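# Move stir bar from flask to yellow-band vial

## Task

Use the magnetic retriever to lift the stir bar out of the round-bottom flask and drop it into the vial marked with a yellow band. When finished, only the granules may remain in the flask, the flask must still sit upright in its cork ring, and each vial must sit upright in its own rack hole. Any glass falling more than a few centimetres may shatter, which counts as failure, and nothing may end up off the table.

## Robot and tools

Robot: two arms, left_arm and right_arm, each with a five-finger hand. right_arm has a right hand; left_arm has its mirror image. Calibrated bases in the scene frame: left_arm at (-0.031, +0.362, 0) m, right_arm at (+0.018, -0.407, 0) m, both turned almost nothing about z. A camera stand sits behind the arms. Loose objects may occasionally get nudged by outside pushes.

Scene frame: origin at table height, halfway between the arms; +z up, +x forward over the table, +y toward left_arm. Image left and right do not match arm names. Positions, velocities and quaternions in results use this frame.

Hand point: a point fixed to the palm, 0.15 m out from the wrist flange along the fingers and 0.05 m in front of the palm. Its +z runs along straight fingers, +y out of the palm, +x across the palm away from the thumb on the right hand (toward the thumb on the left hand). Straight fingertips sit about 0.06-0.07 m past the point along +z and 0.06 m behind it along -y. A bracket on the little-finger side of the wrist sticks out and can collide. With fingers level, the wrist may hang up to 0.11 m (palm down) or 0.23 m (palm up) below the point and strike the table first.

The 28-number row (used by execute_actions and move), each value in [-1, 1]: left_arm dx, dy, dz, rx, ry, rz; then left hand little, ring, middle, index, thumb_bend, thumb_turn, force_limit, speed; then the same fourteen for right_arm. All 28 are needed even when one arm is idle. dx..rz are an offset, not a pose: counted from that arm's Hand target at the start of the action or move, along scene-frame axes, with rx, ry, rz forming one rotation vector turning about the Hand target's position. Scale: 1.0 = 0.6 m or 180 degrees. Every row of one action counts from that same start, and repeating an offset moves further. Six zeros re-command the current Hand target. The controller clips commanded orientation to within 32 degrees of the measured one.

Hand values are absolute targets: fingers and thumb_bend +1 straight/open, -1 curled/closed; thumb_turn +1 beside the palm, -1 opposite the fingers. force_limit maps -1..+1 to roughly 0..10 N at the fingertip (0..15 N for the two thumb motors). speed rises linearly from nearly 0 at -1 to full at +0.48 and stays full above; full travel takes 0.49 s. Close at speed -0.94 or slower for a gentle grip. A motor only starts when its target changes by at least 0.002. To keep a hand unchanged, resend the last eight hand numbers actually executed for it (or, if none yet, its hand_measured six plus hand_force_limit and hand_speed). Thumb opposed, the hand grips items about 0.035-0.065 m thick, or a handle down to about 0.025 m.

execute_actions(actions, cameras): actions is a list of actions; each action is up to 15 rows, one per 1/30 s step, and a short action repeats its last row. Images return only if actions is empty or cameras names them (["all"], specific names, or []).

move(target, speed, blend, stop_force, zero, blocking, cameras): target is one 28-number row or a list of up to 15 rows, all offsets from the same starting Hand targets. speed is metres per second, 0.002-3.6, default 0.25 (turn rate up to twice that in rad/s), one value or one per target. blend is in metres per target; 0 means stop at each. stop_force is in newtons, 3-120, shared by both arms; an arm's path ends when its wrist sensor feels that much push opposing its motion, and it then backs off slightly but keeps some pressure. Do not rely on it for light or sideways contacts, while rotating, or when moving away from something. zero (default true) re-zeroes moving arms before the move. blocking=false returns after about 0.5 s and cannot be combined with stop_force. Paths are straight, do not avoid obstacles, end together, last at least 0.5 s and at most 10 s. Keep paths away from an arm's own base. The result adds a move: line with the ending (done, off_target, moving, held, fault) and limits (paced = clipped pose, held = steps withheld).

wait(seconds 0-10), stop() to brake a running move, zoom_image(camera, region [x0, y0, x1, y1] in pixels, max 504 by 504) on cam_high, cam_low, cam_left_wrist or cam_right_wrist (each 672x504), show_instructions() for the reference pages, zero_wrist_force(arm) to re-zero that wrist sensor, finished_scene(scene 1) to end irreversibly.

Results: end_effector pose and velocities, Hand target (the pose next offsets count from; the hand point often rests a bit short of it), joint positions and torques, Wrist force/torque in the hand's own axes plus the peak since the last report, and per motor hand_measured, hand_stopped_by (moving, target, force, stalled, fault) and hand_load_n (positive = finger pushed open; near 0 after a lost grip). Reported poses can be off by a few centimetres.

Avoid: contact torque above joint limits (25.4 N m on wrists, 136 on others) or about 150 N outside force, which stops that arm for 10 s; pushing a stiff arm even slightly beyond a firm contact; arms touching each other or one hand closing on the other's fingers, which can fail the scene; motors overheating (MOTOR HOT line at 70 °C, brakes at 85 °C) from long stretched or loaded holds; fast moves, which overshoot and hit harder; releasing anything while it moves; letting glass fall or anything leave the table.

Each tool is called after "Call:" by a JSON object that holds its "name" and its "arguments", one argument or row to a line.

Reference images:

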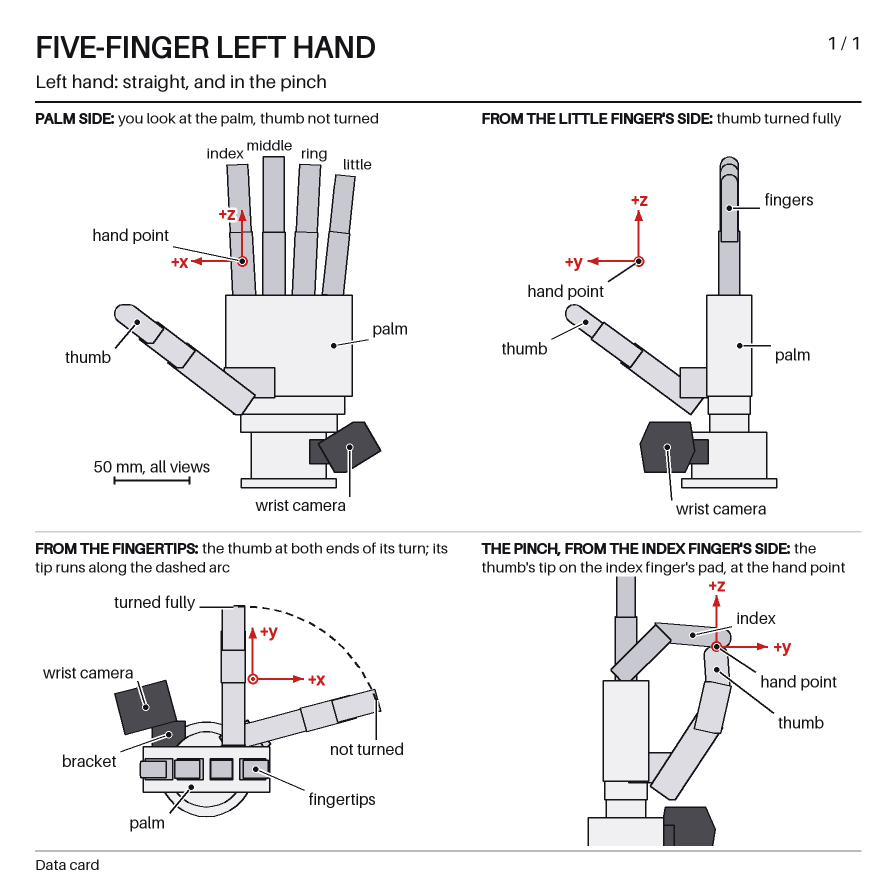

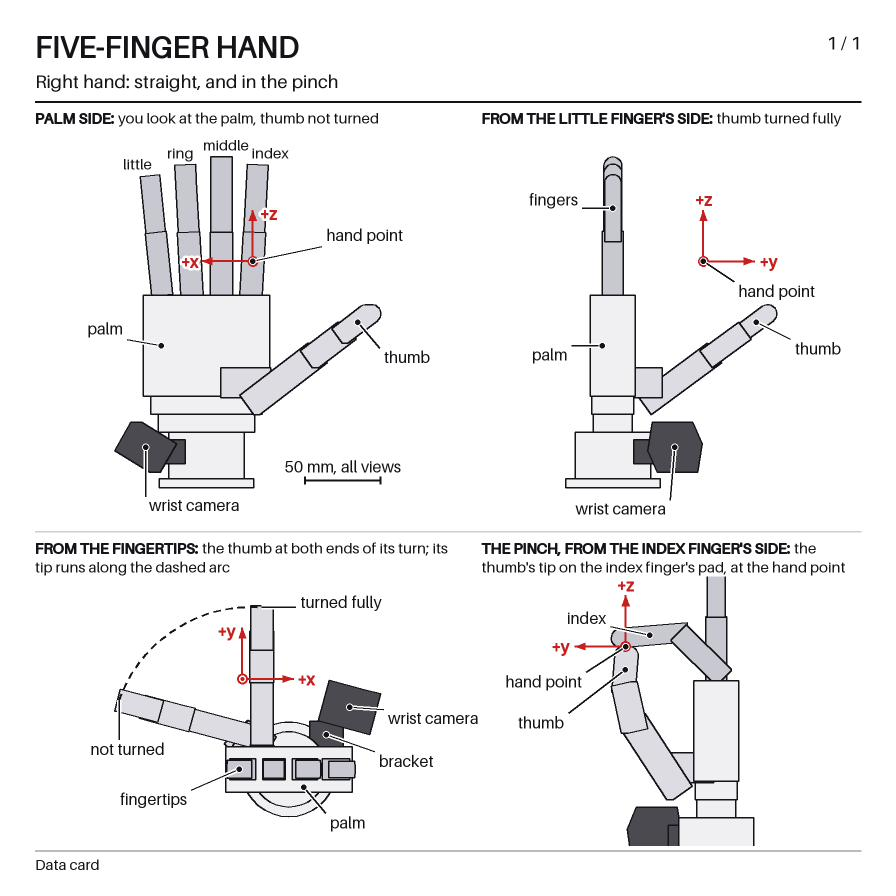

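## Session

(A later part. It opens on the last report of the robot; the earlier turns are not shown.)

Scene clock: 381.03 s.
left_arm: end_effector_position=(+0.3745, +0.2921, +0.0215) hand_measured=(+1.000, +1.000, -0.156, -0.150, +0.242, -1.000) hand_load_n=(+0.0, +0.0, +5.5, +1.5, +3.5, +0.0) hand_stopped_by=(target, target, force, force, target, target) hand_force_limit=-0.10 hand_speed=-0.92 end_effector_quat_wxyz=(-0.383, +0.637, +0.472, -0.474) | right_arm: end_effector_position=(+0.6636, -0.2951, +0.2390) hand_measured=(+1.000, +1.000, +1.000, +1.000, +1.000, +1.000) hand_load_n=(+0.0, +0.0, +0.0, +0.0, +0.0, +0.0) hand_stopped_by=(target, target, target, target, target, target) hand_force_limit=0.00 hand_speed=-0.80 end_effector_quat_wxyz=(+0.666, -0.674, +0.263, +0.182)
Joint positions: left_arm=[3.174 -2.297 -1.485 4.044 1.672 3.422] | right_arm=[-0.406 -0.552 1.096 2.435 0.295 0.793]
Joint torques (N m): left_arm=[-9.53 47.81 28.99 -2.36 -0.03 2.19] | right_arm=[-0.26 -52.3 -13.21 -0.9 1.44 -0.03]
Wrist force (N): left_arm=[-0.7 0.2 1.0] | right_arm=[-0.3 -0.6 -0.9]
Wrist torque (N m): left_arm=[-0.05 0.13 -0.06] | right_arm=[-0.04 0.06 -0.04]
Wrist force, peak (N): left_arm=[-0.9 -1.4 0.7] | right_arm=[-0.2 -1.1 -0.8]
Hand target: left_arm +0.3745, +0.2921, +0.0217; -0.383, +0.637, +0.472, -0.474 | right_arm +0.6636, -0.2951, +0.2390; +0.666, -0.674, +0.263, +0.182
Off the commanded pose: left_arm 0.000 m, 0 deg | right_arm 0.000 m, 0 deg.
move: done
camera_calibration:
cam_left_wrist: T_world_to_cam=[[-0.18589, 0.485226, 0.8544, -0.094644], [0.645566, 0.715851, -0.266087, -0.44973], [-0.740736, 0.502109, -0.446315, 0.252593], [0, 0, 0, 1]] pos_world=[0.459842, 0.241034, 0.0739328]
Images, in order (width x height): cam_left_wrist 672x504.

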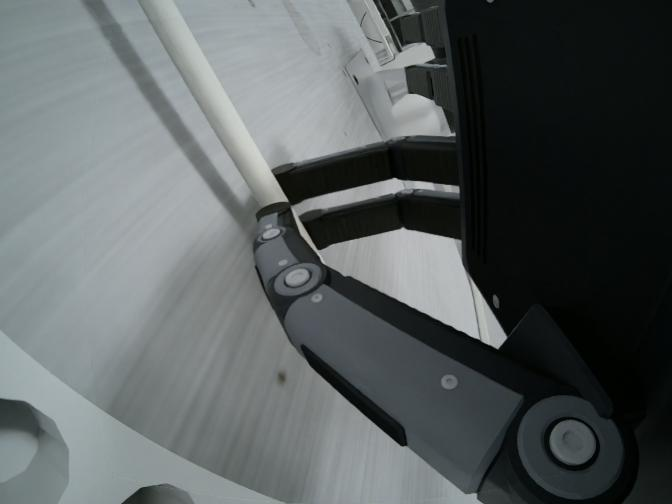

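Call:
{"name": "move", "arguments": {
  "target": [0,0,0.03,0,0,0,1,1,-0.46,-0.46,0.24,-1,0.1,-0.92,0,0,0,0,0,0,1,1,1,1,1,1,0,-0.8],
  "speed": 0.03,
  "cameras": ["cam_left_wrist","cam_low"]
}}

Call:
{"name": "zoom_image", "arguments": {
  "camera": "cam_left_wrist",
  "region": [200, 130, 350, 280]
}}

Call:
{"name": "zoom_image", "arguments": {
  "camera": "cam_low",
  "region": [280, 160, 420, 260]
}}

Scene clock: 385.37 s.
left_arm: end_effector_position=(+0.3745, +0.2921, +0.0395) hand_measured=(+1.000, +1.000, -0.156, -0.186, +0.242, -1.000) hand_load_n=(+0.0, +0.0, +6.0, +3.5, +5.0, -0.5) hand_stopped_by=(target, target, force, force, target, target) hand_force_limit=0.10 hand_speed=-0.92 end_effector_quat_wxyz=(-0.383, +0.637, +0.472, -0.474) | right_arm: end_effector_position=(+0.6636, -0.2951, +0.2390) hand_measured=(+1.000, +1.000, +1.000, +1.000, +1.000, +1.000) hand_load_n=(+0.0, +0.0, +0.0, +0.0, +0.0, +0.0) hand_stopped_by=(target, target, target, target, target, target) hand_force_limit=0.00 hand_speed=-0.80 end_effector_quat_wxyz=(+0.666, -0.674, +0.263, +0.182)
Joint positions: left_arm=[3.174 -2.272 -1.475 4.009 1.672 3.422] | right_arm=[-0.406 -0.552 1.096 2.435 0.295 0.793]
Joint torques (N m): left_arm=[-9.47 47.98 29.37 -2.86 -0.04 2.28] | right_arm=[0.27 -52.05 -12.41 -0.91 1.54 0.02]
Wrist force (N): left_arm=[-0.5 0.2 1.1] | right_arm=[-0.3 -0.7 -0.5]
Wrist torque (N m): left_arm=[-0.04 0.12 -0.06] | right_arm=[-0.08 0.07 -0.06]
Wrist force, peak (N): left_arm=[-0.5 0.3 1.2] | right_arm=[-0.7 -0.7 -0.8]
Hand target: left_arm +0.3745, +0.2921, +0.0397; -0.383, +0.637, +0.472, -0.474 | right_arm +0.6636, -0.2951, +0.2390; +0.666, -0.674, +0.263, +0.182
Off the commanded pose: left_arm 0.000 m, 0 deg | right_arm 0.000 m, 0 deg.
move: done
camera_calibration:
cam_left_wrist: T_world_to_cam=[[-0.18589, 0.485226, 0.8544, -0.109956], [0.645566, 0.715851, -0.266087, -0.444903], [-0.740736, 0.502109, -0.446315, 0.260508], [0, 0, 0, 1]] pos_world=[0.459742, 0.241034, 0.0918328]
Images, in order (width x height): cam_low 672x504, cam_left_wrist 672x504.

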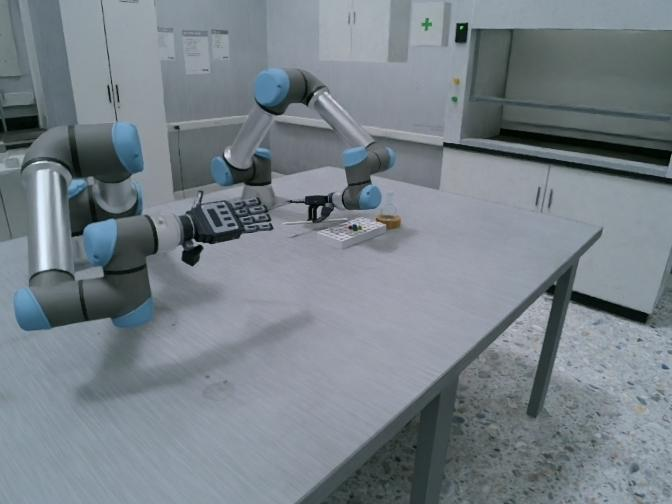

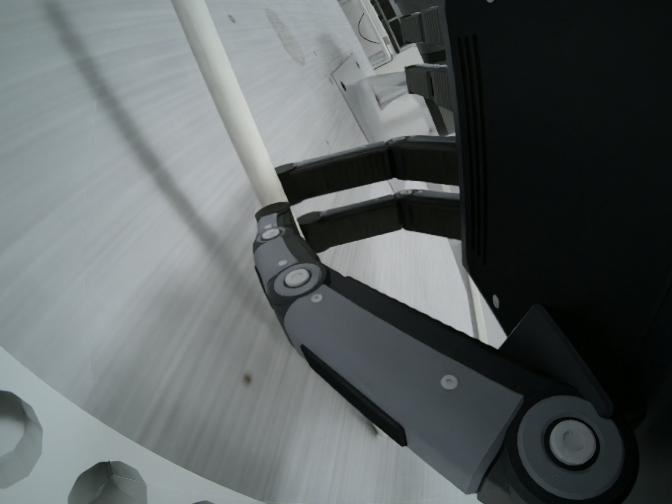

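Scaled by 3.360 from the camera's 672x504 image, which has a finer 960x720 frame.

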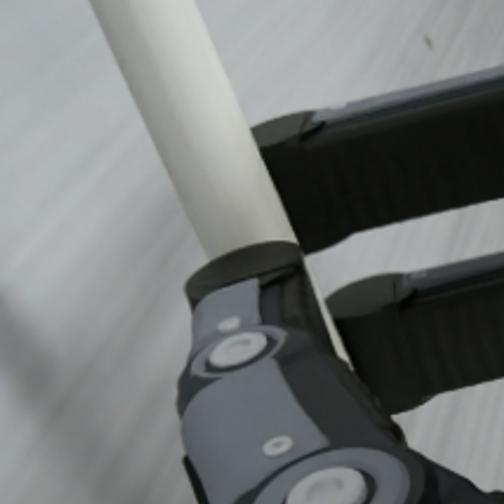

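Scaled by 3.600.

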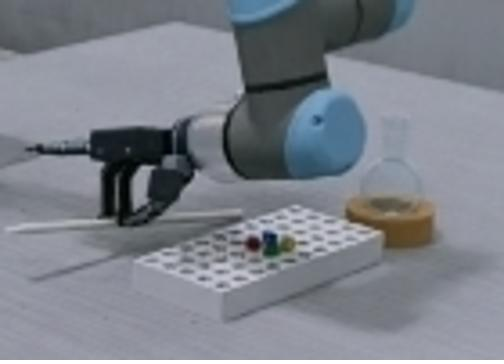

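Call:
{"name": "move", "arguments": {
  "target": [
    [0,0,0.09,0,0,0,1,1,-0.46,-0.46,0.24,-1,0.1,-0.92,0,0,0,0,0,0,1,1,1,1,1,1,0,-0.8],
    [0.055,-0.237,0.09,0.0985,-0.0286,-0.1247,1,1,-0.46,-0.46,0.24,-1,0.1,-0.92,0,0,0,0,0,0,1,1,1,1,1,1,0,-0.8]
  ],
  "speed": [0.05,0.08],
  "blend": 0.01,
  "cameras": ["all"]
}}

Call:
{"name": "zoom_image", "arguments": {
  "camera": "cam_low",
  "region": [270, 140, 420, 260]
}}

Call:
{"name": "zoom_image", "arguments": {
  "camera": "cam_high",
  "region": [360, 110, 510, 230]
}}

Scene clock: 403.33 s.
left_arm: end_effector_position=(+0.4075, +0.1500, +0.0937) hand_measured=(+1.000, +1.000, -0.156, -0.186, +0.240, -1.000) hand_load_n=(-0.5, +0.0, +0.0, +0.0, +0.0, +0.0) hand_stopped_by=(target, target, force, force, target, target) hand_force_limit=0.10 hand_speed=-0.92 end_effector_quat_wxyz=(-0.539, +0.671, +0.423, -0.284) | right_arm: end_effector_position=(+0.6636, -0.2951, +0.2390) hand_measured=(+1.000, +1.000, +1.000, +1.000, +1.000, +1.000) hand_load_n=(+0.0, +0.0, +0.0, +0.0, +0.0, -0.5) hand_stopped_by=(target, target, target, target, target, target) hand_force_limit=0.00 hand_speed=-0.80 end_effector_quat_wxyz=(+0.666, -0.674, +0.263, +0.182)
Joint positions: left_arm=[2.777 -2.386 -1.132 3.783 1.753 3.112] | right_arm=[-0.406 -0.552 1.096 2.435 0.295 0.793]
Joint torques (N m): left_arm=[-9.99 40.24 32.06 -2.56 2.76 -1.97] | right_arm=[0.27 -52.2 -12.98 -0.77 1.37 -0.13]
Wrist force (N): left_arm=[-0.8 0.2 0.6] | right_arm=[-0.4 -0.3 -0.8]
Wrist torque (N m): left_arm=[0.01 0.12 0.13] | right_arm=[0.00 0.08 -0.04]
Wrist force, peak (N): left_arm=[-1.2 0.1 0.9] | right_arm=[-0.6 -1.0 -0.7]
Hand target: left_arm +0.4075, +0.1499, +0.0937; -0.539, +0.671, +0.423, -0.284 | right_arm +0.6636, -0.2951, +0.2390; +0.666, -0.674, +0.263, +0.182
Off the commanded pose: left_arm 0.000 m, 0 deg | right_arm 0.000 m, 0 deg.
move: done
camera_calibration:
cam_left_wrist: T_world_to_cam=[[-0.119902, 0.259932, 0.958154, -0.0840119], [0.89197, 0.451961, -0.0109899, -0.434814], [-0.435905, 0.853327, -0.286042, 0.188642], [0, 0, 0, 1]] pos_world=[0.459998, 0.0573829, 0.129677]

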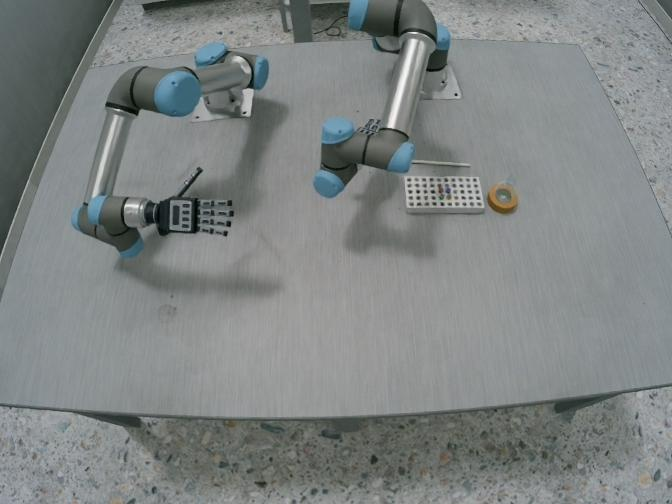

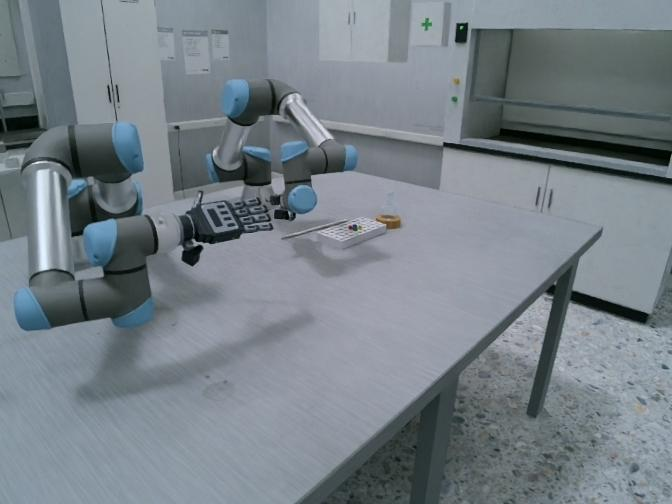

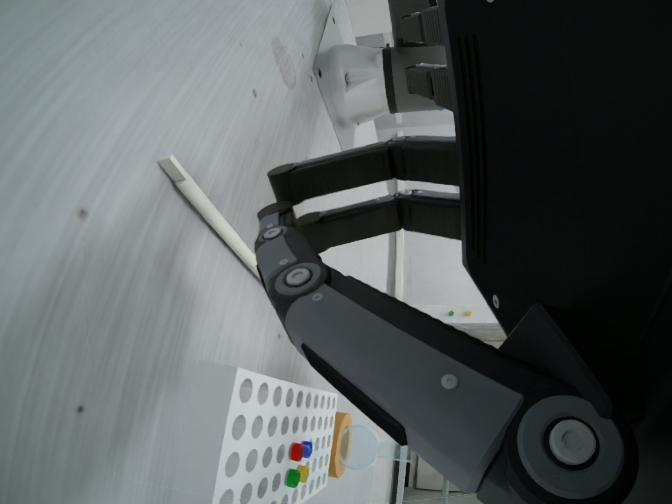

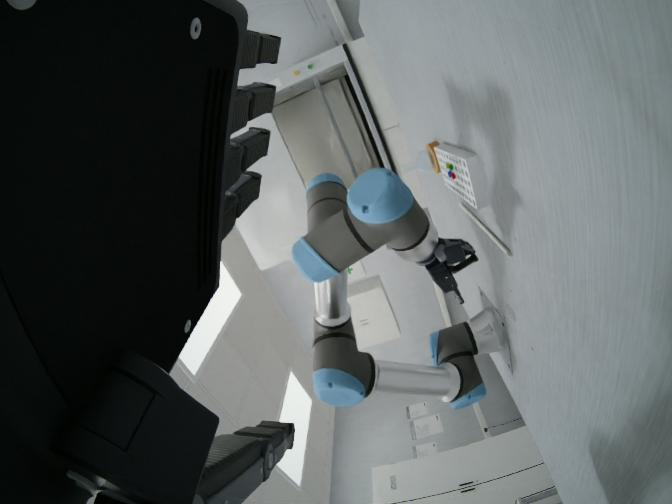

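Scaled by 3.360.

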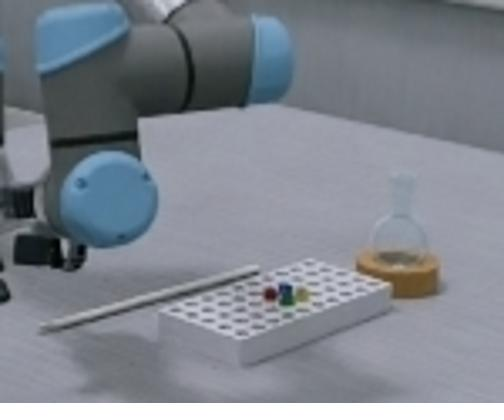

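Scaled by 3.360.

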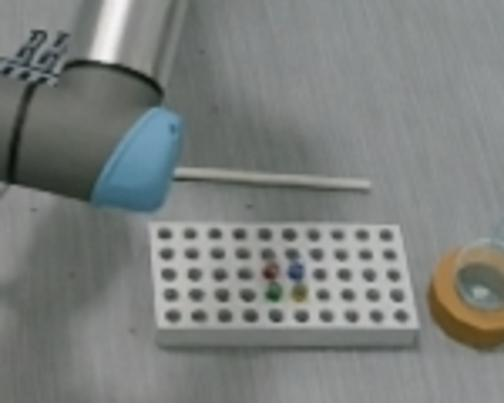

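Call:
{"name": "move", "arguments": {
  "target": [-0.03,0.265,-0.01,-0.0257,0.0082,0.13,1,1,0.1,0.4,0.29,-1,-0.4,-0.6,0,0,0,0,0,0,1,1,1,1,1,1,0,-0.8],
  "speed": 0.15,
  "cameras": ["cam_high","cam_left_wrist"]
}}

Call:
{"name": "zoom_image", "arguments": {
  "camera": "cam_left_wrist",
  "region": [100, 100, 300, 300]
}}

Scene clock: 427.27 s.
left_arm: end_effector_position=(+0.3895, +0.3087, +0.0877) hand_measured=(+1.000, +1.000, +0.100, +0.400, +0.290, -1.000) hand_load_n=(+0.0, +0.0, +0.0, +0.0, +0.0, +0.0) hand_stopped_by=(target, target, target, target, target, target) hand_force_limit=-0.40 hand_speed=-0.60 end_effector_quat_wxyz=(-0.448, +0.588, +0.532, -0.412) | right_arm: end_effector_position=(+0.6636, -0.2951, +0.2390) hand_measured=(+1.000, +1.000, +1.000, +1.000, +1.000, +1.000) hand_load_n=(+0.0, +0.0, +0.0, +0.0, +0.0, +0.0) hand_stopped_by=(target, target, target, target, target, target) hand_force_limit=0.00 hand_speed=-0.80 end_effector_quat_wxyz=(+0.666, -0.674, +0.263, +0.182)
Joint positions: left_arm=[3.157 -2.25 -1.387 3.9 1.704 3.186] | right_arm=[-0.406 -0.552 1.096 2.435 0.295 0.793]
Joint torques (N m): left_arm=[11.31 49.11 3.16 0.84 -0.87 2.5] | right_arm=[-0.42 -52.33 -13.28 -0.77 1.31 -0.14]
Wrist force (N): left_arm=[-0.7 -0.3 0.6] | right_arm=[-0.5 -0.6 -0.5]
Wrist torque (N m): left_arm=[-0.08 0.12 -0.02] | right_arm=[-0.08 0.09 -0.07]
Wrist force, peak (N): left_arm=[-1.5 0.0 0.6] | right_arm=[-0.5 -0.8 -1.1]
Hand target: left_arm +0.3895, +0.3089, +0.0877; -0.448, +0.588, +0.532, -0.412 | right_arm +0.6636, -0.2951, +0.2390; +0.666, -0.674, +0.263, +0.182
Off the commanded pose: left_arm 0.000 m, 0 deg | right_arm 0.000 m, 0 deg.
move: done
camera_calibration:
cam_left_wrist: T_world_to_cam=[[-0.204865, 0.270291, 0.94073, -0.0902191], [0.638783, 0.76514, -0.0807309, -0.482501], [-0.741611, 0.584384, -0.329407, 0.249489], [0, 0, 0, 1]] pos_world=[0.474755, 0.247769, 0.128103]
Images, in order (width x height): cam_high 672x504, cam_left_wrist 672x504.

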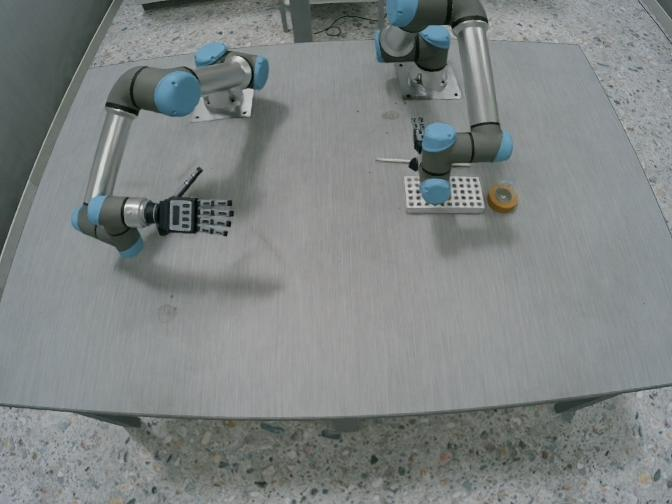

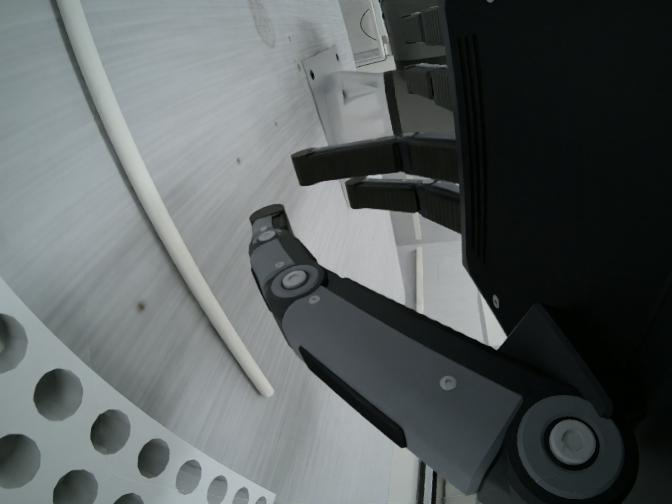

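Scaled by 2.520 from the camera's 672x504 image, which has a finer 960x720 frame.

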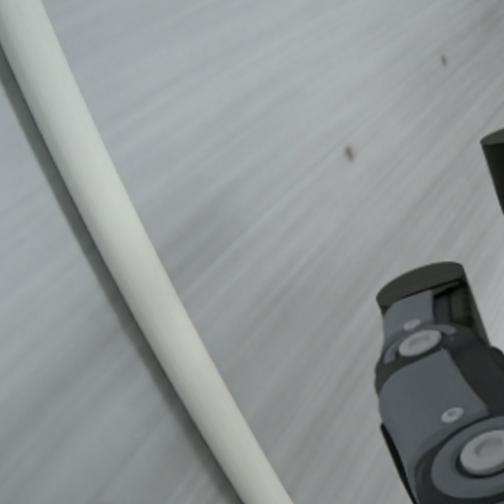

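Call:
{"name": "move", "arguments": {
  "target": [
    [0.001,-0.001,-0.09,0,0,0,1,1,0.1,0.4,0.29,-1,-0.4,-0.6,0,0,0,0,0,0,1,1,1,1,1,1,0,-0.8]
  ],
  "speed": 0.1
}}

Call:
{"name": "move", "arguments": {
  "target": [0,0,-0.028,0,0,0,1,1,0.1,0.4,0.29,-1,-0.4,-0.6,0,0,0,0,0,0,1,1,1,1,1,1,0,-0.8],
  "speed": 0.012,
  "stop_force": 3,
  "cameras": ["cam_left_wrist"]
}}

Call:
{"name": "zoom_image", "arguments": {
  "camera": "cam_left_wrist",
  "region": [200, 130, 350, 280]
}}

Scene clock: 432.30 s.
left_arm: end_effector_position=(+0.3901, +0.3083, +0.0338) hand_measured=(+1.000, +1.000, +0.100, +0.400, +0.290, -1.000) hand_load_n=(-0.5, +0.0, +0.0, -0.5, +0.0, +0.0) hand_stopped_by=(target, target, target, target, target, target) hand_force_limit=-0.40 hand_speed=-0.60 end_effector_quat_wxyz=(-0.448, +0.588, +0.532, -0.412) | right_arm: end_effector_position=(+0.6636, -0.2951, +0.2390) hand_measured=(+1.000, +1.000, +1.000, +1.000, +1.000, +1.000) hand_load_n=(+0.0, +0.0, +0.0, +0.0, +0.0, -0.5) hand_stopped_by=(target, target, target, target, target, target) hand_force_limit=0.00 hand_speed=-0.80 end_effector_quat_wxyz=(+0.666, -0.674, +0.263, +0.182)
Joint positions: left_arm=[3.156 -2.318 -1.423 4.004 1.703 3.186] | right_arm=[-0.406 -0.552 1.096 2.435 0.295 0.793]
Joint torques (N m): left_arm=[-9.24 35.49 1.77 0.9 -2.59 -2.07] | right_arm=[0.38 -53.04 -12.63 -0.74 1.4 -0.02]
Wrist force (N): left_arm=[-0.7 -0.4 1.0] | right_arm=[0.0 -0.4 -0.7]
Wrist torque (N m): left_arm=[-0.14 0.13 0.00] | right_arm=[-0.01 0.02 -0.02]
Wrist force, peak (N): left_arm=[-1.1 0.1 1.0] | right_arm=[-0.4 -0.9 -1.0]
Hand target: left_arm +0.3901, +0.3083, +0.0337; -0.448, +0.588, +0.532, -0.412 | right_arm +0.6636, -0.2951, +0.2390; +0.666, -0.674, +0.263, +0.182
Off the commanded pose: left_arm 0.000 m, 0 deg | right_arm 0.000 m, 0 deg.
move: done

Scene clock: 434.63 s.
left_arm: end_effector_position=(+0.3901, +0.3083, +0.0169) hand_measured=(+1.000, +1.000, +0.100, +0.400, +0.290, -1.000) hand_load_n=(+0.0, +0.0, +0.0, +0.0, +0.0, +0.0) hand_stopped_by=(target, target, target, target, target, target) hand_force_limit=-0.40 hand_speed=-0.60 end_effector_quat_wxyz=(-0.448, +0.588, +0.532, -0.412) | right_arm: end_effector_position=(+0.6636, -0.2951, +0.2390) hand_measured=(+1.000, +1.000, +1.000, +1.000, +1.000, +1.000) hand_load_n=(+0.0, +0.0, +0.0, +0.0, -0.5, +0.0) hand_stopped_by=(target, target, target, target, target, target) hand_force_limit=0.00 hand_speed=-0.80 end_effector_quat_wxyz=(+0.666, -0.674, +0.263, +0.182)
Joint positions: left_arm=[3.156 -2.341 -1.432 4.036 1.703 3.186] | right_arm=[-0.406 -0.552 1.096 2.435 0.295 0.793]
Joint torques (N m): left_arm=[-9.72 36.11 2.06 0.81 -2.49 -2.15] | right_arm=[-0.17 -51.96 -12.89 -0.7 1.44 -0.19]
Wrist force (N): left_arm=[-0.7 -0.4 0.9] | right_arm=[-0.4 -0.3 -0.8]
Wrist torque (N m): left_arm=[-0.12 0.13 -0.01] | right_arm=[0.00 0.09 -0.04]
Wrist force, peak (N): left_arm=[-0.9 -0.4 1.2] | right_arm=[-0.6 -1.0 -0.8]
Hand target: left_arm +0.3901, +0.3083, +0.0169; -0.448, +0.588, +0.532, -0.412 | right_arm +0.6636, -0.2951, +0.2390; +0.666, -0.674, +0.263, +0.182
Off the commanded pose: left_arm 0.000 m, 0 deg | right_arm 0.000 m, 0 deg.
move: done
camera_calibration:
cam_left_wrist: T_world_to_cam=[[-0.20495, 0.270238, 0.940727, -0.0233305], [0.638603, 0.765292, -0.0807131, -0.488247], [-0.741742, 0.584209, -0.329421, 0.226953], [0, 0, 0, 1]] pos_world=[0.475355, 0.247368, 0.0573027]
Images, in order (width x height): cam_left_wrist 672x504.

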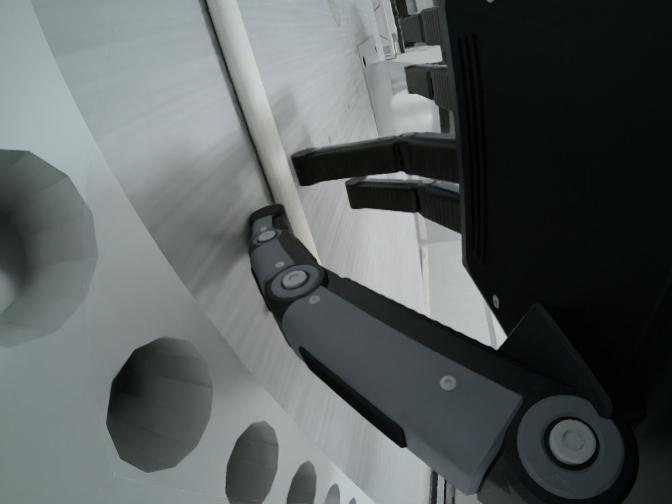

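Scaled by 3.360 from the camera's 672x504 image, which has a finer 960x720 frame.

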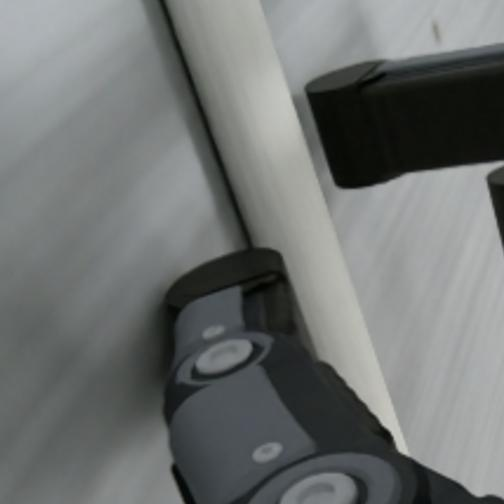

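Call:
{"name": "move", "arguments": {
  "target": [0,0,0,0,0,0,1,1,-0.11,0.4,0.29,-1,-0.5,-0.92,0,0,0,0,0,0,1,1,1,1,1,1,0,-0.8],
  "speed": 0.012
}}

Call:
{"name": "move", "arguments": {
  "target": [0,0,-0.0035,0,0,0,1,1,-0.11,0.4,0.29,-1,-0.5,-0.92,0,0,0,0,0,0,1,1,1,1,1,1,0,-0.8],
  "speed": 0.008,
  "stop_force": 3
}}

Call:
{"name": "move", "arguments": {
  "target": [0,0,0,0,0,0,1,1,-0.4,0.4,0.29,-1,0.3,-0.92,0,0,0,0,0,0,1,1,1,1,1,1,0,-0.8],
  "speed": 0.012,
  "cameras": ["cam_left_wrist"]
}}

Call:
{"name": "zoom_image", "arguments": {
  "camera": "cam_left_wrist",
  "region": [200, 130, 350, 280]
}}

Scene clock: 438.37 s.
left_arm: end_effector_position=(+0.3901, +0.3083, +0.0169) hand_measured=(+1.000, +1.000, -0.110, +0.400, +0.290, -1.000) hand_load_n=(+0.0, -0.5, +0.0, +0.0, +0.0, +0.0) hand_stopped_by=(target, target, target, target, target, target) hand_force_limit=-0.50 hand_speed=-0.92 end_effector_quat_wxyz=(-0.448, +0.588, +0.532, -0.412) | right_arm: end_effector_position=(+0.6636, -0.2951, +0.2390) hand_measured=(+1.000, +1.000, +1.000, +1.000, +1.000, +1.000) hand_load_n=(+0.0, +0.0, +0.0, +0.0, +0.0, +0.0) hand_stopped_by=(target, target, target, target, target, target) hand_force_limit=0.00 hand_speed=-0.80 end_effector_quat_wxyz=(+0.666, -0.674, +0.263, +0.182)
Joint positions: left_arm=[3.156 -2.341 -1.432 4.036 1.703 3.186] | right_arm=[-0.406 -0.552 1.096 2.435 0.295 0.793]
Joint torques (N m): left_arm=[-10.25 36.48 2 0.86 -2.51 -1.96] | right_arm=[0.13 -52.7 -11.41 -0.72 1.32 -0.37]
Wrist force (N): left_arm=[-0.8 -0.1 1.0] | right_arm=[-0.3 -0.1 -0.7]
Wrist torque (N m): left_arm=[-0.10 0.14 -0.02] | right_arm=[0.02 0.08 -0.04]
Wrist force, peak (N): left_arm=[-0.9 -0.5 1.1] | right_arm=[-0.6 -0.6 -1.0]
Hand target: left_arm +0.3901, +0.3083, +0.0169; -0.448, +0.588, +0.532, -0.412 | right_arm +0.6636, -0.2951, +0.2390; +0.666, -0.674, +0.263, +0.182
Off the commanded pose: left_arm 0.000 m, 0 deg | right_arm 0.000 m, 0 deg.
move: done

Scene clock: 439.67 s.
left_arm: end_effector_position=(+0.3901, +0.3083, +0.0161) hand_measured=(+1.000, +1.000, -0.110, +0.400, +0.290, -1.000) hand_load_n=(+0.0, +0.0, -0.5, +0.0, +0.0, +0.0) hand_stopped_by=(target, target, target, target, target, target) hand_force_limit=-0.50 hand_speed=-0.92 end_effector_quat_wxyz=(-0.448, +0.588, +0.532, -0.412) | right_arm: end_effector_position=(+0.6636, -0.2951, +0.2390) hand_measured=(+1.000, +1.000, +1.000, +1.000, +1.000, +1.000) hand_load_n=(+0.0, +0.0, +0.0, +0.0, +0.0, -0.5) hand_stopped_by=(target, target, target, target, target, target) hand_force_limit=0.00 hand_speed=-0.80 end_effector_quat_wxyz=(+0.666, -0.674, +0.263, +0.182)
Joint positions: left_arm=[3.156 -2.342 -1.432 4.037 1.703 3.186] | right_arm=[-0.406 -0.552 1.096 2.435 0.295 0.793]
Joint torques (N m): left_arm=[-9.97 48.85 15.93 -2.06 -2.39 -2] | right_arm=[0.25 -52.88 -13.05 -0.81 1.39 -0.26]
Wrist force (N): left_arm=[-1.0 -3.6 0.0] | right_arm=[-0.3 -0.8 -0.7]
Wrist torque (N m): left_arm=[-0.19 0.15 0.03] | right_arm=[-0.07 0.05 -0.05]
Wrist force, peak (N): left_arm=[-0.9 -6.6 -0.8] | right_arm=[-0.8 -0.7 -0.9]
Hand target: left_arm +0.3901, +0.3083, +0.0161; -0.448, +0.588, +0.532, -0.412 (not the last commanded pose) | right_arm +0.6636, -0.2951, +0.2390; +0.666, -0.674, +0.263, +0.182
Off the commanded pose: left_arm 0.001 m, 0 deg | right_arm 0.000 m, 0 deg.
move: contact (left_arm)

Scene clock: 440.20 s.
left_arm: end_effector_position=(+0.3901, +0.3083, +0.0161) hand_measured=(+1.000, +1.000, -0.168, +0.400, +0.290, -1.000) hand_load_n=(+0.0, +0.0, +7.0, +0.0, +2.5, +0.0) hand_stopped_by=(target, target, force, target, target, target) hand_force_limit=0.30 hand_speed=-0.92 end_effector_quat_wxyz=(-0.448, +0.588, +0.532, -0.412) | right_arm: end_effector_position=(+0.6636, -0.2951, +0.2390) hand_measured=(+1.000, +1.000, +1.000, +1.000, +1.000, +1.000) hand_load_n=(+0.0, -0.5, +0.0, +0.0, +0.0, +0.0) hand_stopped_by=(target, target, target, target, target, target) hand_force_limit=0.00 hand_speed=-0.80 end_effector_quat_wxyz=(+0.666, -0.674, +0.263, +0.182)
Joint positions: left_arm=[3.156 -2.342 -1.432 4.037 1.703 3.186] | right_arm=[-0.406 -0.552 1.096 2.435 0.295 0.793]
Joint torques (N m): left_arm=[-10.69 48.06 20.98 -0.93 -2.33 -2.08] | right_arm=[0.37 -52.65 -12.79 -0.73 1.4 -0.12]
Wrist force (N): left_arm=[-0.9 -4.1 0.7] | right_arm=[-0.6 -0.7 -0.8]
Wrist torque (N m): left_arm=[-0.23 0.15 0.06] | right_arm=[-0.06 0.11 -0.07]
Wrist force, peak (N): left_arm=[-0.9 -5.3 0.5] | right_arm=[-0.5 -0.8 -1.0]
Hand target: left_arm +0.3901, +0.3083, +0.0161; -0.448, +0.588, +0.532, -0.412 | right_arm +0.6636, -0.2951, +0.2390; +0.666, -0.674, +0.263, +0.182
Off the commanded pose: left_arm 0.000 m, 0 deg | right_arm 0.000 m, 0 deg.
move: done
camera_calibration:
cam_left_wrist: T_world_to_cam=[[-0.20495, 0.270238, 0.940727, -0.022672], [0.638603, 0.765292, -0.0807131, -0.488304], [-0.741742, 0.584209, -0.329421, 0.226722], [0, 0, 0, 1]] pos_world=[0.475355, 0.247368, 0.0566027]
Images, in order (width x height): cam_left_wrist 672x504.

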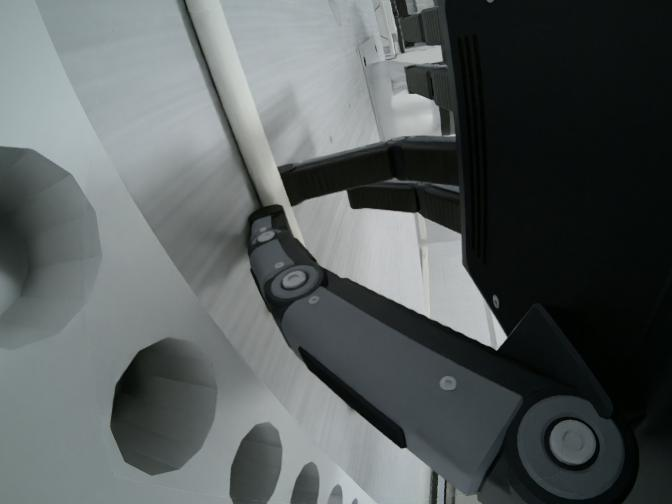

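Scaled by 3.360 from the camera's 672x504 image, which has a finer 960x720 frame.

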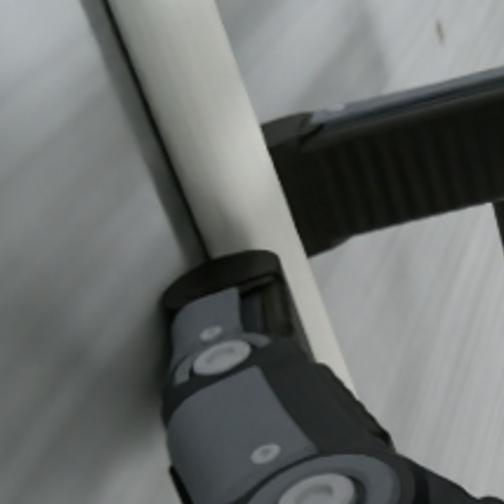

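Call:
{"name": "move", "arguments": {
  "target": [0,0,0.03,0,0,0,1,1,-0.4,0.4,0.29,-1,0.3,-0.92,0,0,0,0,0,0,1,1,1,1,1,1,0,-0.8],
  "speed": 0.02
}}

Call:
{"name": "move", "arguments": {
  "target": [0,0,0.045,0,0,0,1,1,-0.4,0.4,0.29,-1,0.3,-0.92,0,0,0,0,0,0,1,1,1,1,1,1,0,-0.8],
  "speed": 0.02,
  "cameras": ["cam_left_wrist","cam_low"]
}}

Call:
{"name": "zoom_image", "arguments": {
  "camera": "cam_low",
  "region": [280, 160, 420, 260]
}}

Scene clock: 443.10 s.
left_arm: end_effector_position=(+0.3901, +0.3083, +0.0339) hand_measured=(+1.000, +1.000, -0.168, +0.400, +0.290, -1.000) hand_load_n=(+0.0, +0.0, +5.5, +0.0, +3.0, +0.5) hand_stopped_by=(target, target, force, target, target, target) hand_force_limit=0.30 hand_speed=-0.92 end_effector_quat_wxyz=(-0.448, +0.588, +0.532, -0.412) | right_arm: end_effector_position=(+0.6636, -0.2951, +0.2390) hand_measured=(+1.000, +1.000, +1.000, +1.000, +1.000, +1.000) hand_load_n=(+0.0, +0.0, +0.0, +0.0, +0.0, +0.0) hand_stopped_by=(target, target, target, target, target, target) hand_force_limit=0.00 hand_speed=-0.80 end_effector_quat_wxyz=(+0.666, -0.674, +0.263, +0.182)
Joint positions: left_arm=[3.156 -2.318 -1.423 4.004 1.703 3.186] | right_arm=[-0.406 -0.552 1.096 2.435 0.295 0.793]
Joint torques (N m): left_arm=[-10.8 50.75 29.07 -2.79 -2.25 -1.98] | right_arm=[-0.59 -52.24 -12.65 -0.79 1.33 -0.15]
Wrist force (N): left_arm=[-0.7 -0.2 1.0] | right_arm=[-0.2 -0.6 -0.5]
Wrist torque (N m): left_arm=[-0.11 0.13 0.00] | right_arm=[-0.05 0.04 -0.04]
Wrist force, peak (N): left_arm=[-0.9 -5.6 0.2] | right_arm=[-0.6 -0.7 -1.0]
Hand target: left_arm +0.3901, +0.3083, +0.0341; -0.448, +0.588, +0.532, -0.412 | right_arm +0.6636, -0.2951, +0.2390; +0.666, -0.674, +0.263, +0.182
Off the commanded pose: left_arm 0.000 m, 0 deg | right_arm 0.000 m, 0 deg.
move: done

Scene clock: 444.80 s.
left_arm: end_effector_position=(+0.3901, +0.3083, +0.0609) hand_measured=(+1.000, +1.000, -0.168, +0.400, +0.290, -1.000) hand_load_n=(+0.0, +0.0, +5.0, +0.0, +2.5, +0.5) hand_stopped_by=(target, target, force, target, target, target) hand_force_limit=0.30 hand_speed=-0.92 end_effector_quat_wxyz=(-0.448, +0.588, +0.532, -0.412) | right_arm: end_effector_position=(+0.6636, -0.2951, +0.2390) hand_measured=(+1.000, +1.000, +1.000, +1.000, +1.000, +1.000) hand_load_n=(+0.0, +0.0, +0.0, +0.0, +0.0, -0.5) hand_stopped_by=(target, target, target, target, target, target) hand_force_limit=0.00 hand_speed=-0.80 end_effector_quat_wxyz=(+0.666, -0.674, +0.263, +0.182)
Joint positions: left_arm=[3.156 -2.283 -1.406 3.952 1.703 3.186] | right_arm=[-0.406 -0.552 1.096 2.435 0.295 0.793]
Joint torques (N m): left_arm=[-9.35 49.35 29.53 -2.27 -2.28 -2] | right_arm=[0.01 -52.56 -13.15 -0.75 1.65 -0.01]
Wrist force (N): left_arm=[-0.8 0.2 1.0] | right_arm=[-0.4 -0.3 -0.8]
Wrist torque (N m): left_arm=[-0.08 0.15 -0.01] | right_arm=[0.00 0.09 -0.05]
Wrist force, peak (N): left_arm=[-1.0 0.1 1.1] | right_arm=[-0.2 -0.8 -1.1]
Hand target: left_arm +0.3901, +0.3083, +0.0611; -0.448, +0.588, +0.532, -0.412 | right_arm +0.6636, -0.2951, +0.2390; +0.666, -0.674, +0.263, +0.182
Off the commanded pose: left_arm 0.000 m, 0 deg | right_arm 0.000 m, 0 deg.
move: done
camera_calibration:
cam_left_wrist: T_world_to_cam=[[-0.20495, 0.270238, 0.940727, -0.0648166], [0.638603, 0.765292, -0.0807131, -0.484688], [-0.741742, 0.584209, -0.329421, 0.24148], [0, 0, 0, 1]] pos_world=[0.475355, 0.247368, 0.101403]
Images, in order (width x height): cam_low 672x504, cam_left_wrist 672x504.

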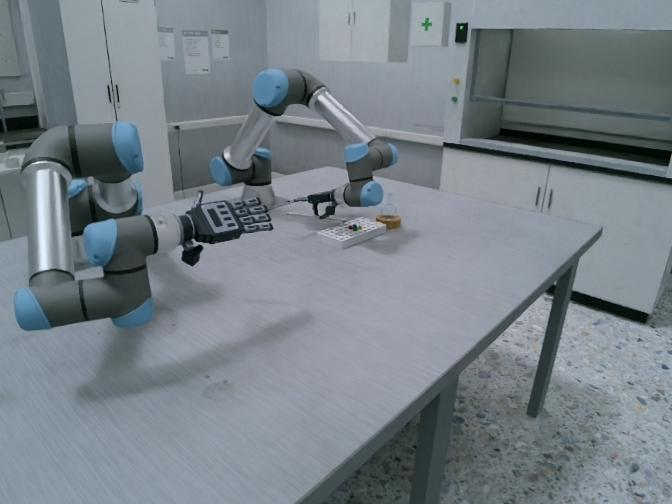

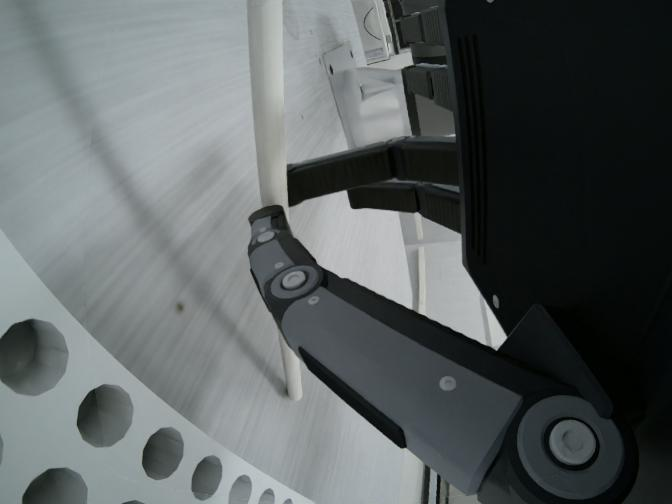

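Scaled by 3.600.

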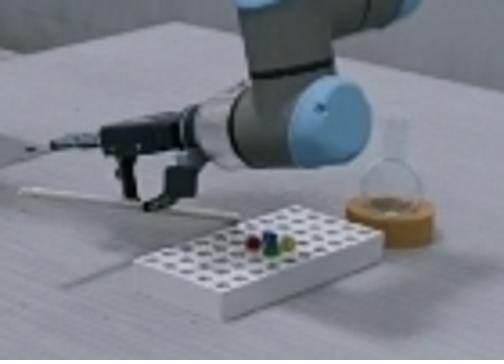

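Call:
{"name": "move", "arguments": {
  "target": [0,0,-0.073,0,0,0,1,1,-0.4,0.4,0.29,-1,0.3,-0.92,0,0,0,0,0,0,1,1,1,1,1,1,0,-0.8],
  "speed": 0.03,
  "stop_force": 4,
  "cameras": ["cam_left_wrist"]
}}

Scene clock: 458.33 s.
left_arm: end_effector_position=(+0.3901, +0.3083, +0.0173) hand_measured=(+1.000, +1.000, -0.168, +0.400, +0.290, -1.000) hand_load_n=(+0.0, +0.0, +4.5, +0.0, +2.5, +0.0) hand_stopped_by=(target, target, force, target, target, target) hand_force_limit=0.30 hand_speed=-0.92 end_effector_quat_wxyz=(-0.448, +0.588, +0.532, -0.412) | right_arm: end_effector_position=(+0.6636, -0.2951, +0.2390) hand_measured=(+1.000, +1.000, +1.000, +1.000, +1.000, +1.000) hand_load_n=(+0.0, +0.0, +0.0, +0.0, +0.0, +0.0) hand_stopped_by=(target, target, target, target, target, target) hand_force_limit=0.00 hand_speed=-0.80 end_effector_quat_wxyz=(+0.666, -0.674, +0.263, +0.182)
Joint positions: left_arm=[3.156 -2.341 -1.432 4.035 1.703 3.186] | right_arm=[-0.406 -0.552 1.096 2.435 0.295 0.793]
Joint torques (N m): left_arm=[-8.69 37.04 2.27 0.8 -2.17 -1.92] | right_arm=[-0.54 -53.16 -13.12 -0.85 1.3 -0.19]
Wrist force (N): left_arm=[-0.9 -0.1 1.0] | right_arm=[-0.4 -0.7 -0.8]
Wrist torque (N m): left_arm=[-0.09 0.14 -0.03] | right_arm=[-0.05 0.09 -0.06]
Wrist force, peak (N): left_arm=[-1.1 0.0 1.2] | right_arm=[-0.7 -0.8 -0.9]
Hand target: left_arm +0.3901, +0.3083, +0.0173; -0.448, +0.588, +0.532, -0.412 | right_arm +0.6636, -0.2951, +0.2390; +0.666, -0.674, +0.263, +0.182
Off the commanded pose: left_arm 0.000 m, 0 deg | right_arm 0.000 m, 0 deg.
move: done
camera_calibration:
cam_left_wrist: T_world_to_cam=[[-0.20495, 0.270238, 0.940727, -0.0238009], [0.638603, 0.765292, -0.0807131, -0.488207], [-0.741742, 0.584209, -0.329421, 0.227117], [0, 0, 0, 1]] pos_world=[0.475355, 0.247368, 0.0578027]
Images, in order (width x height): cam_left_wrist 672x504.

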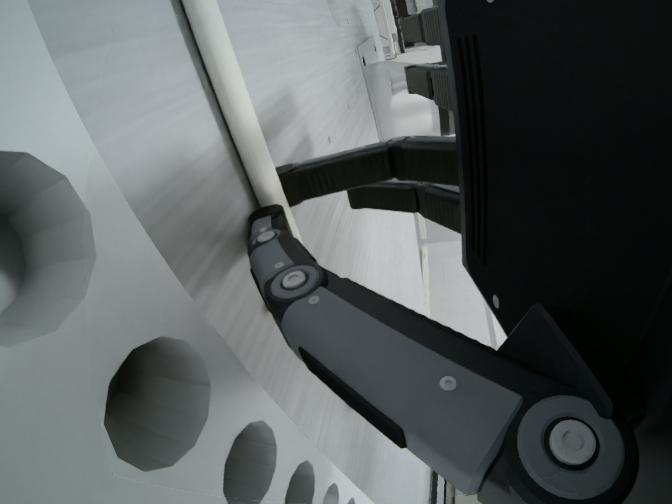

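Call:
{"name": "move", "arguments": {
  "target": [0,0,0,0,0,0,1,1,0.1,0.4,0.29,-1,-0.4,-0.7,0,0,0,0,0,0,1,1,1,1,1,1,0,-0.8],
  "speed": 0.03
}}

Call:
{"name": "move", "arguments": {
  "target": [
    [0,0,0.035,0,0,0,1,1,0.1,0.4,0.29,-1,-0.4,-0.7,0,0,0,0,0,0,1,1,1,1,1,1,0,-0.8],
    [-0.0177,-0.182,0.035,0,0,0,1,1,0.1,0.4,0.29,-1,-0.4,-0.7,0,0,0,0,0,0,1,1,1,1,1,1,0,-0.8]
  ],
  "speed": 0.1,
  "cameras": ["cam_left_wrist","cam_high"]
}}

Call:
{"name": "zoom_image", "arguments": {
  "camera": "cam_left_wrist",
  "region": [100, 100, 350, 350]
}}

Scene clock: 460.63 s.
left_arm: end_effector_position=(+0.3901, +0.3083, +0.0173) hand_measured=(+1.000, +1.000, +0.100, +0.400, +0.290, -1.000) hand_load_n=(+0.0, +0.0, +0.0, +0.0, +0.0, +0.0) hand_stopped_by=(target, target, target, target, target, target) hand_force_limit=-0.40 hand_speed=-0.70 end_effector_quat_wxyz=(-0.448, +0.588, +0.532, -0.412) | right_arm: end_effector_position=(+0.6636, -0.2951, +0.2390) hand_measured=(+1.000, +1.000, +1.000, +1.000, +1.000, +1.000) hand_load_n=(+0.0, +0.0, +0.0, +0.0, +0.0, +0.0) hand_stopped_by=(target, target, target, target, target, target) hand_force_limit=0.00 hand_speed=-0.80 end_effector_quat_wxyz=(+0.666, -0.674, +0.263, +0.182)
Joint positions: left_arm=[3.156 -2.341 -1.432 4.035 1.703 3.186] | right_arm=[-0.406 -0.552 1.096 2.435 0.295 0.793]
Joint torques (N m): left_arm=[-7.82 36.4 2.3 0.32 -2.25 -1.87] | right_arm=[-0.04 -51.92 -12.8 -0.92 1.37 -0.16]
Wrist force (N): left_arm=[-0.9 -0.2 1.2] | right_arm=[-0.5 -0.5 -0.4]
Wrist torque (N m): left_arm=[-0.11 0.16 -0.03] | right_arm=[-0.05 0.09 -0.05]
Wrist force, peak (N): left_arm=[-1.1 -0.3 1.0] | right_arm=[-0.9 -0.7 -0.6]
Hand target: left_arm +0.3901, +0.3083, +0.0173; -0.448, +0.588, +0.532, -0.412 | right_arm +0.6636, -0.2951, +0.2390; +0.666, -0.674, +0.263, +0.182
Off the commanded pose: left_arm 0.000 m, 0 deg | right_arm 0.000 m, 0 deg.
move: done

Scene clock: 463.03 s.
left_arm: end_effector_position=(+0.3795, +0.1993, +0.0383) hand_measured=(+1.000, +1.000, +0.100, +0.400, +0.290, -1.000) hand_load_n=(-0.5, +0.0, +0.0, +0.0, +0.0, +0.0) hand_stopped_by=(target, target, target, target, target, target) hand_force_limit=-0.40 hand_speed=-0.70 end_effector_quat_wxyz=(-0.448, +0.588, +0.532, -0.412) end_effector_velocity=(+0.000, -0.002, +0.000) end_effector_angular_velocity=(+0.004, +0.000, +0.001) | right_arm: end_effector_position=(+0.6636, -0.2951, +0.2390) hand_measured=(+1.000, +1.000, +1.000, +1.000, +1.000, +1.000) hand_load_n=(+0.0, +0.0, +0.0, +0.0, +0.0, +0.0) hand_stopped_by=(target, target, target, target, target, target) hand_force_limit=0.00 hand_speed=-0.80 end_effector_quat_wxyz=(+0.666, -0.674, +0.263, +0.182)
Joint positions: left_arm=[2.987 -2.345 -1.358 3.964 1.54 3.142] | right_arm=[-0.406 -0.552 1.096 2.435 0.295 0.793]
Joint velocities: left_arm=[-0.003 -0.002 0.003 -0.001 -0.003 -0.005] | right_arm=[within noise]
Joint torques (N m): left_arm=[-9.49 36.15 31.1 -2.72 -2.87 -2.13] | right_arm=[0.93 -52.54 -12.2 -0.8 1.29 -0.11]
Wrist force (N): left_arm=[-0.5 -0.2 0.7] | right_arm=[-0.3 -0.5 -1.0]
Wrist torque (N m): left_arm=[-0.08 0.10 0.14] | right_arm=[-0.02 0.07 -0.04]
Wrist force, peak (N): left_arm=[-1.2 -0.1 0.8] | right_arm=[-0.4 -0.6 -1.1]
Hand target: left_arm +0.3795, +0.1991, +0.0383; -0.448, +0.588, +0.532, -0.412 | right_arm +0.6636, -0.2951, +0.2390; +0.666, -0.674, +0.263, +0.182
Off the commanded pose: left_arm 0.000 m, 0 deg | right_arm 0.000 m, 0 deg.
move: done
camera_calibration:
cam_left_wrist: T_world_to_cam=[[-0.20495, 0.270238, 0.940727, -0.0162727], [0.638603, 0.765292, -0.0807131, -0.396326], [-0.741742, 0.584209, -0.329421, 0.289851], [0, 0, 0, 1]] pos_world=[0.464755, 0.138368, 0.0788027]
Images, in order (width x height): cam_high 672x504, cam_left_wrist 672x504.

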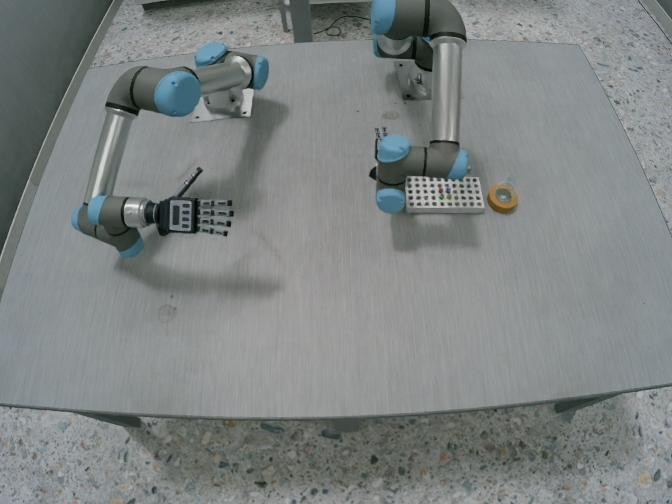

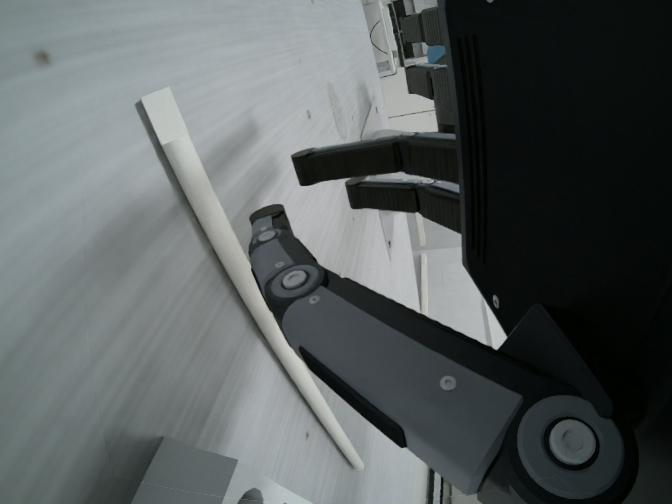

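Scaled by 2.016 from the camera's 672x504 image, which has a finer 960x720 frame.

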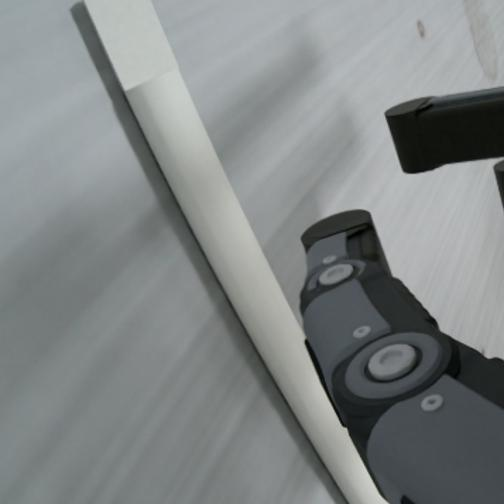

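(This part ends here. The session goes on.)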